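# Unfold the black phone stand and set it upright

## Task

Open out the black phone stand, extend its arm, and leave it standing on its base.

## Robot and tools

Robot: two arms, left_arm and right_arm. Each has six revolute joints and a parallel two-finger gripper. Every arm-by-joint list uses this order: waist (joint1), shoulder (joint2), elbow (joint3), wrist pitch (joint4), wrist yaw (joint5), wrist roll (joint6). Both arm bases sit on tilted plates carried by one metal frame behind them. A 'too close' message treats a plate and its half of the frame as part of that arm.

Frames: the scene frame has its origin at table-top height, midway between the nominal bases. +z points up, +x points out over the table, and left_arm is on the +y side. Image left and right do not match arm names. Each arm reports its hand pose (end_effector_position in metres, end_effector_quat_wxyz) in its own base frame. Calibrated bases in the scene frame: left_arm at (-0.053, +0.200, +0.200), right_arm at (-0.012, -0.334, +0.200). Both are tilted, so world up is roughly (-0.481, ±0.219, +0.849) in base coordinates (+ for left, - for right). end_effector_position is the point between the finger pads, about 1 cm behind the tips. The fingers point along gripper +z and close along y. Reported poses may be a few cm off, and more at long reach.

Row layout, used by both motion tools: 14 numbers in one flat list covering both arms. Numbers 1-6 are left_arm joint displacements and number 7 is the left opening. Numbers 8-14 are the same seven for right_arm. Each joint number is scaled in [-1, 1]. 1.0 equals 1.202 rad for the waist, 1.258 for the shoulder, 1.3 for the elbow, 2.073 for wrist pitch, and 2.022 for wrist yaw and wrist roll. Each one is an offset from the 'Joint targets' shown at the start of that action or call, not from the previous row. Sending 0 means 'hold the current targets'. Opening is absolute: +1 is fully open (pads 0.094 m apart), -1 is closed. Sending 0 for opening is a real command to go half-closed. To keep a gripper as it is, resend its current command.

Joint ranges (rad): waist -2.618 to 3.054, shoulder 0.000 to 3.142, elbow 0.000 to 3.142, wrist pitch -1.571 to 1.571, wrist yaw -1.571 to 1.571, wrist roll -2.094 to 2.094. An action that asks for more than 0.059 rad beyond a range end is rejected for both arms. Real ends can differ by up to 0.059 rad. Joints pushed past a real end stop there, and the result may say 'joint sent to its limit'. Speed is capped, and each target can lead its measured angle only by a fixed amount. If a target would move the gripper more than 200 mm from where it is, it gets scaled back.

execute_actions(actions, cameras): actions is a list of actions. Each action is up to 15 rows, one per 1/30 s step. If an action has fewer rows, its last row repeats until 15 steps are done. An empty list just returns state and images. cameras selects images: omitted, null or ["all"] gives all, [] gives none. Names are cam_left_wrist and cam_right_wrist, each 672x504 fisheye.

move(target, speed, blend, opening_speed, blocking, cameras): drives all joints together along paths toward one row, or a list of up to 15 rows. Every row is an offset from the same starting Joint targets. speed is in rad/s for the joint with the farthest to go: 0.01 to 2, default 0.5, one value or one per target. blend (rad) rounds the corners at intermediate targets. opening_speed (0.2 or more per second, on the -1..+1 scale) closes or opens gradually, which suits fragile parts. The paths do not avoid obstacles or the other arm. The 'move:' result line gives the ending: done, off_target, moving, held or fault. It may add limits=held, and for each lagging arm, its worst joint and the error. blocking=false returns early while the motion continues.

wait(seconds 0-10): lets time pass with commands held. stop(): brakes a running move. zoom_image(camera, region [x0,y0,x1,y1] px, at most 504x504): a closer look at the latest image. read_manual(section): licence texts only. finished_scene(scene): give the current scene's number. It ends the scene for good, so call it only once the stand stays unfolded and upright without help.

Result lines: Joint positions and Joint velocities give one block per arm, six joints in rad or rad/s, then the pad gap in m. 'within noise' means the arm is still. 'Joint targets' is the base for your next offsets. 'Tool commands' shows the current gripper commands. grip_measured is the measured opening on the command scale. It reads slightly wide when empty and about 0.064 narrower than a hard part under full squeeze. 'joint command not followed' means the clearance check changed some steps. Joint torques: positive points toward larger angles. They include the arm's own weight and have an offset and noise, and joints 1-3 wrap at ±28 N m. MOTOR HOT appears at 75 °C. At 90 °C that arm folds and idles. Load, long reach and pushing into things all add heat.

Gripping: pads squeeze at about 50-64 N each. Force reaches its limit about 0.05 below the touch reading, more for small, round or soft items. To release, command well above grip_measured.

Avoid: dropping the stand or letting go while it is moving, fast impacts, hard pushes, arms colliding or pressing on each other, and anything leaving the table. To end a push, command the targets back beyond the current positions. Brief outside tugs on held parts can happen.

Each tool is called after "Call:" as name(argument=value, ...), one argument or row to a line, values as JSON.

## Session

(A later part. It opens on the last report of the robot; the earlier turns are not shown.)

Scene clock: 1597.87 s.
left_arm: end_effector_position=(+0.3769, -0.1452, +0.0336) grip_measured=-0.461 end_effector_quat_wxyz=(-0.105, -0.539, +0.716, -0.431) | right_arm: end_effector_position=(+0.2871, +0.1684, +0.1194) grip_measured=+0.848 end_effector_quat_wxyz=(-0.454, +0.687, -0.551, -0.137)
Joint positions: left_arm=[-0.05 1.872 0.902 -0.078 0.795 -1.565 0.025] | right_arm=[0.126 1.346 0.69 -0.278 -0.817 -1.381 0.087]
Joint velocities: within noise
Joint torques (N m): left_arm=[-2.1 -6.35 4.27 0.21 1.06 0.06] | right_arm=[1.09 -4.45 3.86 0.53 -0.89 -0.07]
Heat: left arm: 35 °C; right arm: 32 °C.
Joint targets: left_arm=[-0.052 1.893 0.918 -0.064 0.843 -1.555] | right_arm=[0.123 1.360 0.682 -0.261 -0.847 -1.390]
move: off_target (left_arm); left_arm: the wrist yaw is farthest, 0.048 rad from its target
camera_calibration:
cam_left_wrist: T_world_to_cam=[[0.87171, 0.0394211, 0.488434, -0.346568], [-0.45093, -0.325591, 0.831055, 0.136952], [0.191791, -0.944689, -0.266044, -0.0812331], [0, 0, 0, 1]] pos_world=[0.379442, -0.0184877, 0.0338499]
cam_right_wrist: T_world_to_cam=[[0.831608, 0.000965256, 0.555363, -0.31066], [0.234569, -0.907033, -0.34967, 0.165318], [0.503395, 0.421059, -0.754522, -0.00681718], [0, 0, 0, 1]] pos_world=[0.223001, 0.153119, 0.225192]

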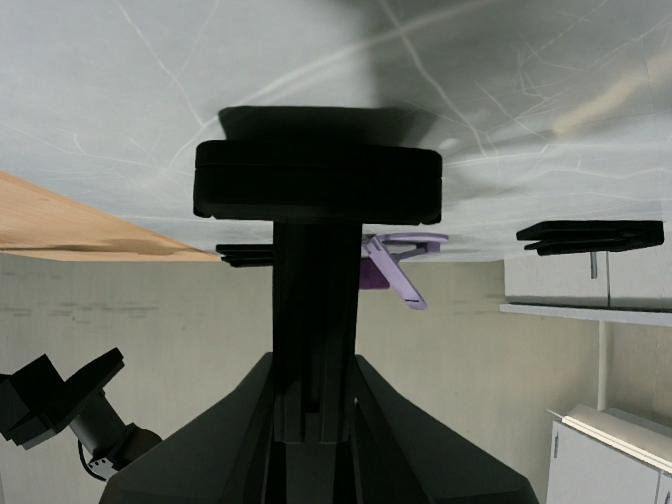

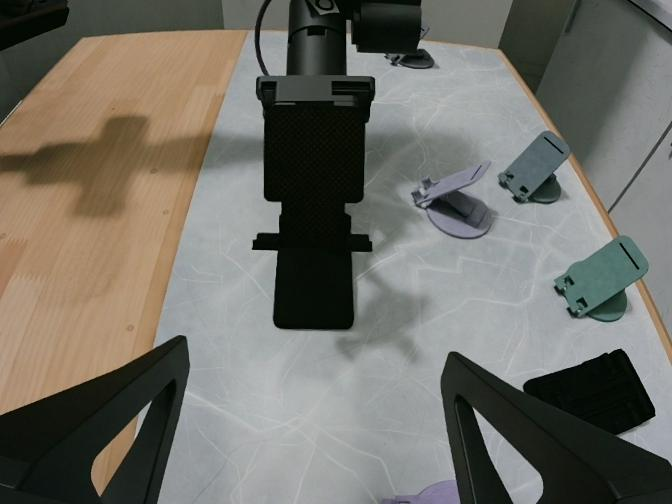

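Call:
move(
  target=[0.004,0.0182,0.0049,0.0058,0.0015,0.0026,-0.72,0,0,0,0,0,0,0.85],
  speed=0.05,
)

Call:
zoom_image(
  camera="cam_right_wrist",
  region=[200, 180, 440, 360],
)

Call:
zoom_image(
  camera="cam_left_wrist",
  region=[150, 60, 500, 280],
)

Scene clock: 1612.20 s.
left_arm: end_effector_position=(+0.3784, -0.1456, +0.0304) grip_measured=-0.461 end_effector_quat_wxyz=(-0.111, -0.537, +0.715, -0.435) | right_arm: end_effector_position=(+0.2871, +0.1684, +0.1194) grip_measured=+0.848 end_effector_quat_wxyz=(-0.454, +0.687, -0.551, -0.137)
Joint positions: left_arm=[-0.045 1.894 0.909 -0.067 0.812 -1.56 0.025] | right_arm=[0.126 1.346 0.69 -0.278 -0.817 -1.381 0.087]
Joint velocities: within noise
Joint torques (N m): left_arm=[-2.06 -6.27 4.08 0.24 0.91 0.08] | right_arm=[1.09 -4.46 3.86 0.53 -0.89 -0.07]
Heat: left arm: 35 °C; right arm: 32 °C.
Joint targets: left_arm=[-0.047 1.916 0.925 -0.052 0.846 -1.549] | right_arm=[0.123 1.360 0.682 -0.261 -0.847 -1.390]
move: done
camera_calibration:
cam_left_wrist: T_world_to_cam=[[0.8729, 0.0400201, 0.486255, -0.346618], [-0.451432, -0.311815, 0.83605, 0.142184], [0.185081, -0.9493, -0.254117, -0.0812308], [0, 0, 0, 1]] pos_world=[0.381784, -0.0189055, 0.0290296]
cam_right_wrist: T_world_to_cam=[[0.831608, 0.000965256, 0.555363, -0.31066], [0.234569, -0.907033, -0.34967, 0.165318], [0.503395, 0.421059, -0.754522, -0.00681718], [0, 0, 0, 1]] pos_world=[0.223001, 0.153119, 0.225192]

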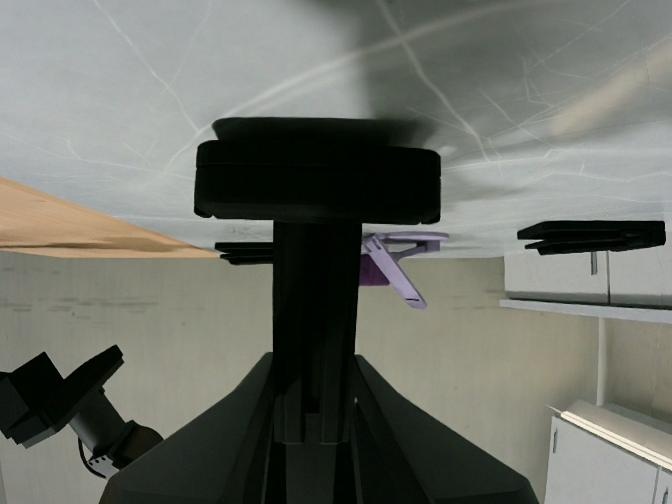

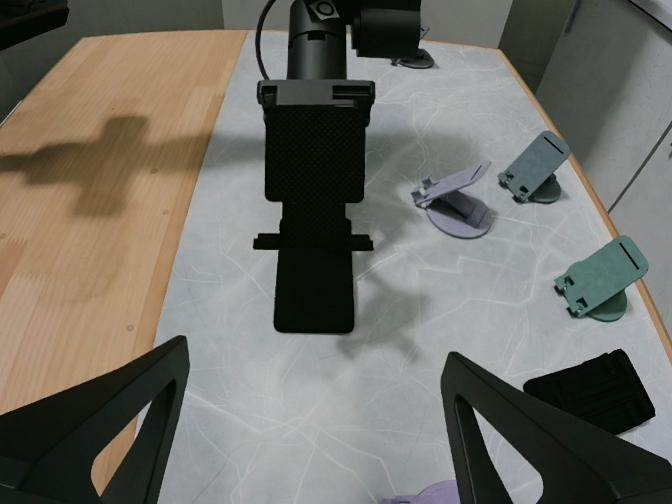

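Scaled by 2.100 from the camera's 672x504 image, which has a finer 960x720 frame.

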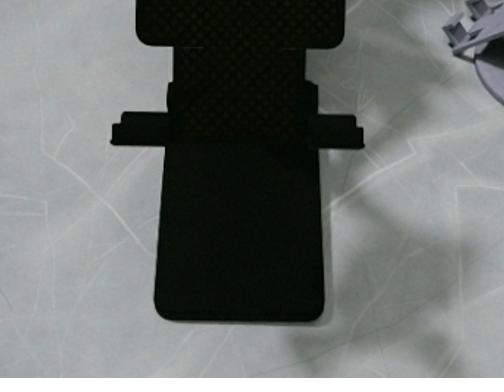

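Scaled by 1.440 from the camera's 672x504 image, which has a finer 960x720 frame.

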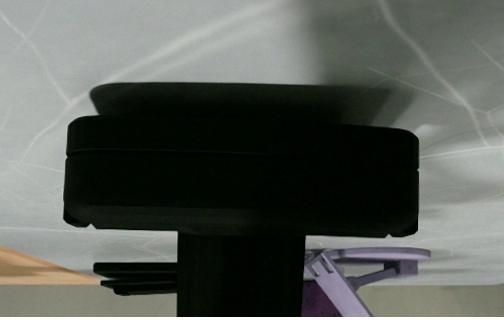

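Call:
move(
  target=[0.004,0.0182,0.0049,0.0058,0.0015,0.0026,-0.72,0,0,0,0,0,0,0.85],
  speed=0.05,
)

Call:
zoom_image(
  camera="cam_right_wrist",
  region=[200, 180, 440, 360],
)

Call:
zoom_image(
  camera="cam_left_wrist",
  region=[150, 60, 500, 280],
)

Scene clock: 1617.47 s.
left_arm: end_effector_position=(+0.3798, -0.1467, +0.0276) grip_measured=-0.461 end_effector_quat_wxyz=(-0.118, -0.534, +0.713, -0.439) | right_arm: end_effector_position=(+0.2871, +0.1684, +0.1194) grip_measured=+0.848 end_effector_quat_wxyz=(-0.454, +0.687, -0.551, -0.137)
Joint positions: left_arm=[-0.042 1.915 0.916 -0.058 0.831 -1.557 0.025] | right_arm=[0.126 1.346 0.69 -0.278 -0.817 -1.381 0.087]
Joint velocities: within noise
Joint torques (N m): left_arm=[-2.02 -6.2 3.93 0.25 0.74 0.1] | right_arm=[1.09 -4.46 3.86 0.53 -0.89 -0.07]
Heat: left arm: 35 °C; right arm: 32 °C.
Joint targets: left_arm=[-0.042 1.939 0.931 -0.040 0.849 -1.544] | right_arm=[0.123 1.360 0.682 -0.261 -0.847 -1.390]
move: done
camera_calibration:
cam_left_wrist: T_world_to_cam=[[0.874672, 0.0403799, 0.48303, -0.34697], [-0.451288, -0.29581, 0.841924, 0.146884], [0.176882, -0.954393, -0.240514, -0.0812504], [0, 0, 0, 1]] pos_world=[0.384144, -0.0200843, 0.0243895]
cam_right_wrist: T_world_to_cam=[[0.831608, 0.000965256, 0.555363, -0.31066], [0.234569, -0.907033, -0.34967, 0.165318], [0.503395, 0.421059, -0.754522, -0.00681718], [0, 0, 0, 1]] pos_world=[0.223001, 0.153119, 0.225192]

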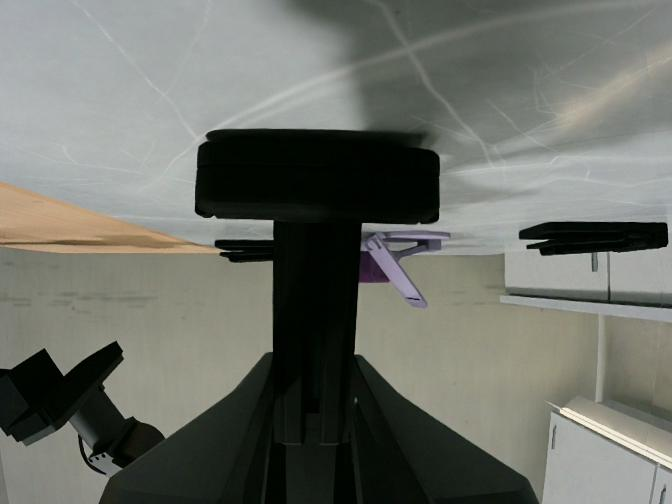

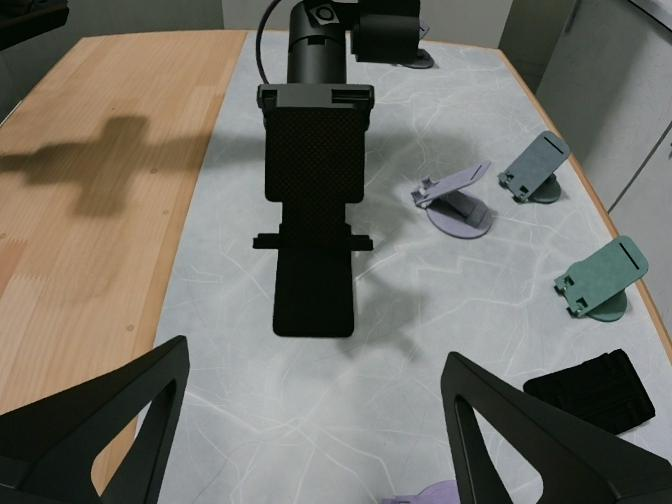

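Scaled by 2.100 from the camera's 672x504 image, which has a finer 960x720 frame.

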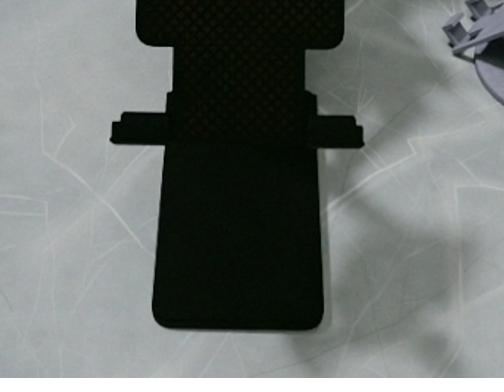

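Scaled by 1.440 from the camera's 672x504 image, which has a finer 960x720 frame.

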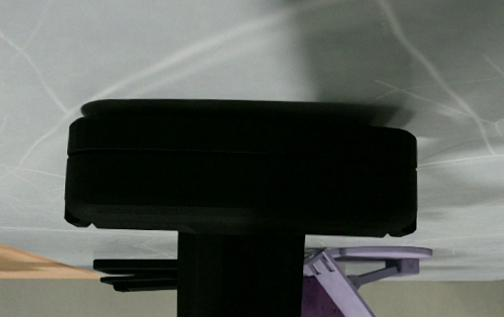

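Call:
move(
  target=[0.003,0.0152,0.004,0.0048,0.0012,0.0022,-0.72,0,0,0,0,0,0,0.85],
  speed=0.05,
)

Call:
zoom_image(
  camera="cam_left_wrist",
  region=[150, 60, 500, 280],
)

Scene clock: 1625.17 s.
left_arm: end_effector_position=(+0.3814, -0.1472, +0.0256) grip_measured=-0.461 end_effector_quat_wxyz=(-0.122, -0.531, +0.713, -0.442) | right_arm: end_effector_position=(+0.2871, +0.1684, +0.1194) grip_measured=+0.848 end_effector_quat_wxyz=(-0.454, +0.687, -0.551, -0.137)
Joint positions: left_arm=[-0.039 1.932 0.922 -0.049 0.844 -1.554 0.025] | right_arm=[0.126 1.346 0.69 -0.278 -0.817 -1.381 0.087]
Joint velocities: within noise
Joint torques (N m): left_arm=[-1.98 -6.13 3.79 0.26 0.62 0.12] | right_arm=[1.09 -4.46 3.86 0.53 -0.89 -0.07]
Heat: left arm: 35 °C; right arm: 32 °C.
Joint targets: left_arm=[-0.039 1.958 0.936 -0.030 0.852 -1.540] | right_arm=[0.123 1.360 0.682 -0.261 -0.847 -1.390]
move: done
camera_calibration:
cam_left_wrist: T_world_to_cam=[[0.874752, 0.0409054, 0.482841, -0.347255], [-0.453133, -0.28401, 0.84499, 0.151507], [0.171697, -0.957948, -0.229903, -0.081333], [0, 0, 0, 1]] pos_world=[0.386379, -0.0206787, 0.0209485]
cam_right_wrist: T_world_to_cam=[[0.831608, 0.000965256, 0.555363, -0.31066], [0.234569, -0.907033, -0.34967, 0.165318], [0.503395, 0.421059, -0.754522, -0.00681718], [0, 0, 0, 1]] pos_world=[0.223001, 0.153119, 0.225192]

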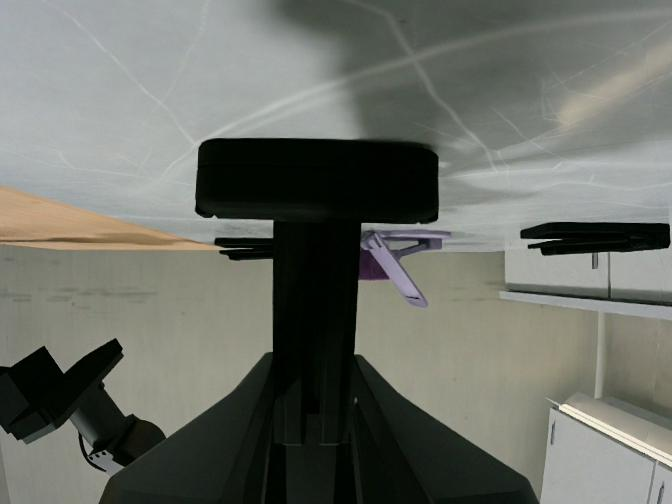

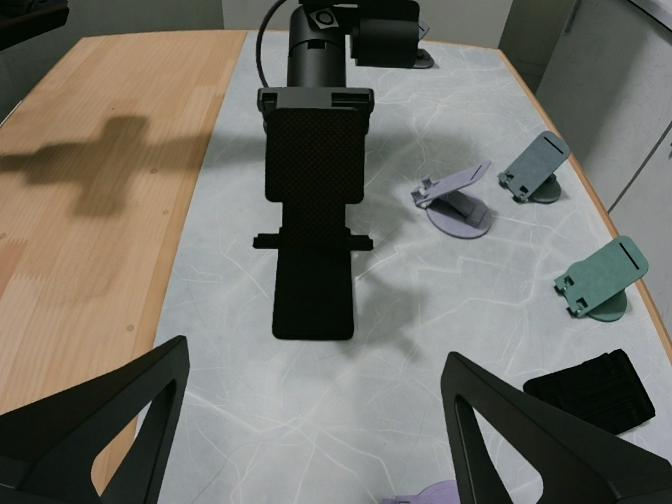

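Scaled by 1.440 from the camera's 672x504 image, which has a finer 960x720 frame.

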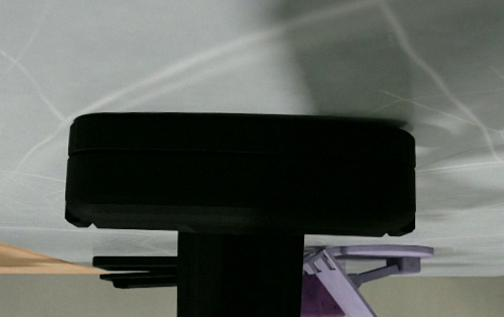

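Call:
move(
  target=[0,0,0,0,0,0,-0.1,0,0,0,0,0,0,0.85],
  opening_speed=0.2,
)

Call:
zoom_image(
  camera="cam_left_wrist",
  region=[150, 100, 500, 500],
)

Scene clock: 1649.90 s.
left_arm: end_effector_position=(+0.3825, -0.1475, +0.0265) grip_measured=-0.102 end_effector_quat_wxyz=(-0.119, -0.527, +0.714, -0.445) | right_arm: end_effector_position=(+0.2871, +0.1684, +0.1194) grip_measured=+0.848 end_effector_quat_wxyz=(-0.454, +0.687, -0.551, -0.137)
Joint positions: left_arm=[-0.039 1.932 0.922 -0.041 0.846 -1.549 0.042] | right_arm=[0.126 1.346 0.69 -0.278 -0.817 -1.381 0.087]
Joint velocities: within noise
Joint torques (N m): left_arm=[-1.98 -6.13 3.79 0.2 0.6 0.06] | right_arm=[1.09 -4.45 3.86 0.53 -0.9 -0.07]
Heat: left arm: 35 °C; right arm: 32 °C.
Joint targets: left_arm=[-0.039 1.958 0.936 -0.030 0.852 -1.540] | right_arm=[0.123 1.360 0.682 -0.261 -0.847 -1.390]
move: done
camera_calibration:
cam_left_wrist: T_world_to_cam=[[0.869468, 0.038056, 0.492521, -0.347338], [-0.46346, -0.282226, 0.839973, 0.155558], [0.170968, -0.958593, -0.227749, -0.0814163], [0, 0, 0, 1]] pos_world=[0.388013, -0.0209244, 0.0218644]
cam_right_wrist: T_world_to_cam=[[0.831608, 0.000965256, 0.555363, -0.31066], [0.234569, -0.907033, -0.34967, 0.165318], [0.503395, 0.421059, -0.754522, -0.00681718], [0, 0, 0, 1]] pos_world=[0.223001, 0.153119, 0.225192]

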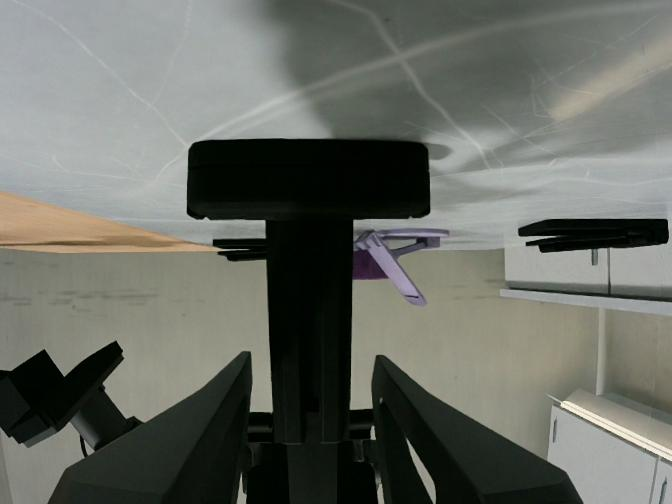

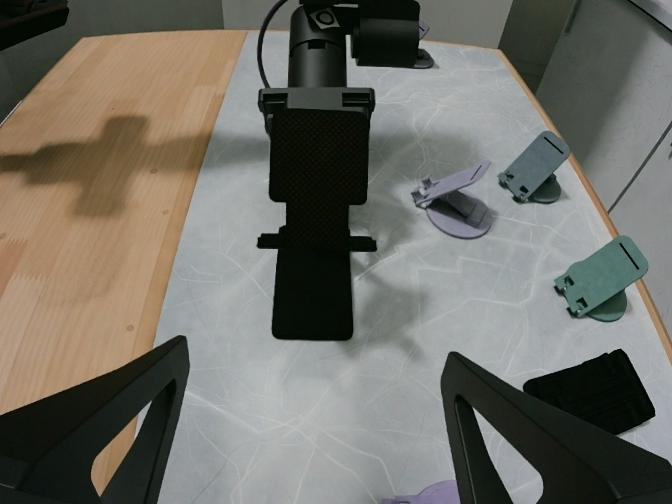

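Scaled by 1.260 from the camera's 672x504 image, which has a finer 960x720 frame.

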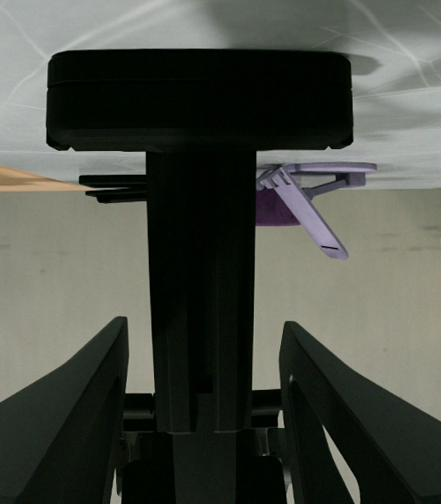

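Call:
move(
  target=[
    [0.0957,-0.1017,0.0138,-0.1187,0.0401,0.0653,0,0,0,0,0,0,0,0.85],
    [0.2013,-0.1606,0.0608,-0.2576,0.0608,0.1617,0,0,0,0,0,0,0,0.85],
  ],
  speed=0.2,
  blend=0.05,
)

Call:
zoom_image(
  camera="cam_left_wrist",
  region=[150, 50, 550, 504],
)

Call:
zoom_image(
  camera="cam_right_wrist",
  region=[180, 40, 440, 360],
)

Scene clock: 1657.97 s.
left_arm: end_effector_position=(+0.3554, -0.0726, +0.0741) grip_measured=-0.002 end_effector_quat_wxyz=(-0.128, -0.539, +0.704, -0.445) | right_arm: end_effector_position=(+0.2871, +0.1684, +0.1194) grip_measured=+0.848 end_effector_quat_wxyz=(-0.454, +0.687, -0.551, -0.137)
Joint positions: left_arm=[0.205 1.791 0.999 -0.543 0.944 -1.223 0.047] | right_arm=[0.126 1.346 0.69 -0.278 -0.817 -1.381 0.087]
Joint velocities: within noise
Joint torques (N m): left_arm=[-0.92 -10.74 4.48 -0.44 0.85 0.06] | right_arm=[1.07 -4.46 3.86 0.53 -0.89 -0.07]
Heat: left arm: 36 °C; right arm: 32 °C.
Joint targets: left_arm=[0.203 1.756 1.015 -0.564 0.975 -1.213] | right_arm=[0.123 1.360 0.682 -0.261 -0.847 -1.390]
move: done
camera_calibration:
cam_left_wrist: T_world_to_cam=[[0.881117, 0.0625292, 0.468747, -0.350642], [-0.436079, -0.276025, 0.856531, 0.113614], [0.182944, -0.959114, -0.215942, 0.000675085], [0, 0, 0, 1]] pos_world=[0.358378, 0.0539331, 0.0671946]
cam_right_wrist: T_world_to_cam=[[0.831608, 0.000965256, 0.555363, -0.31066], [0.234569, -0.907033, -0.34967, 0.165318], [0.503395, 0.421059, -0.754522, -0.00681718], [0, 0, 0, 1]] pos_world=[0.223001, 0.153119, 0.225192]

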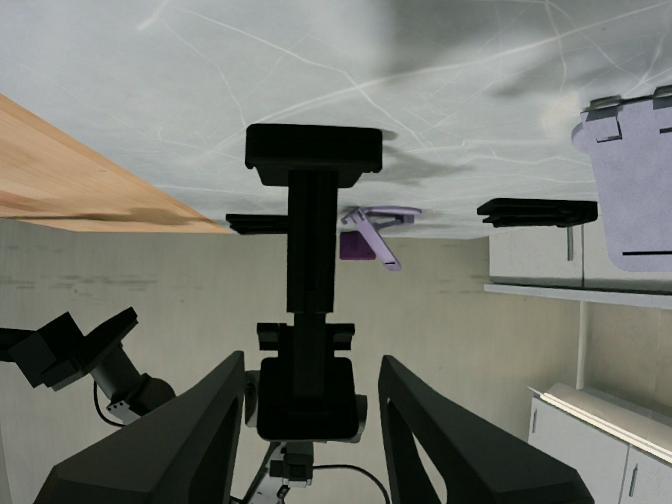

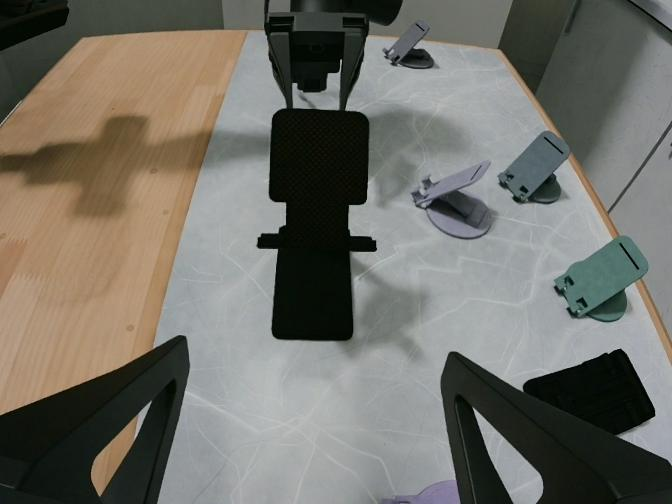

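Scaled by 1.110 from the camera's 672x504 image, which has a finer 960x720 frame.

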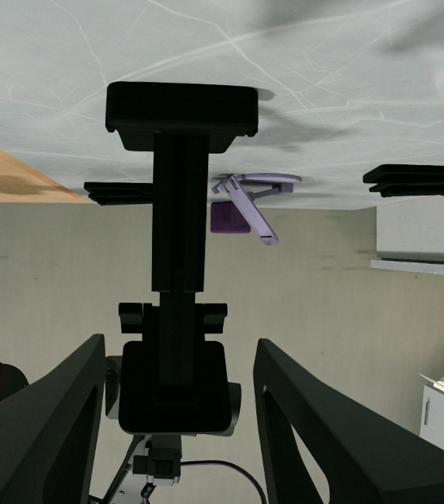

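Scaled by 1.575 from the camera's 672x504 image, which has a finer 960x720 frame.

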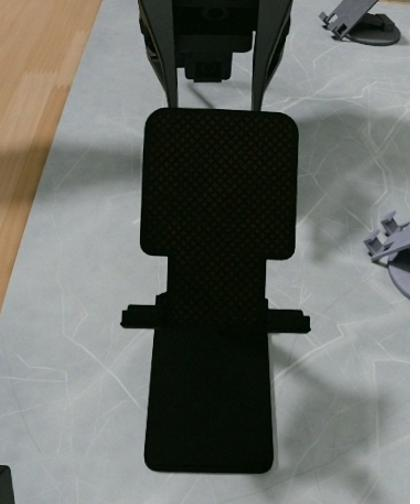

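Call:
finished_scene(
  scene=2,
)

The scene is finished: the task was done.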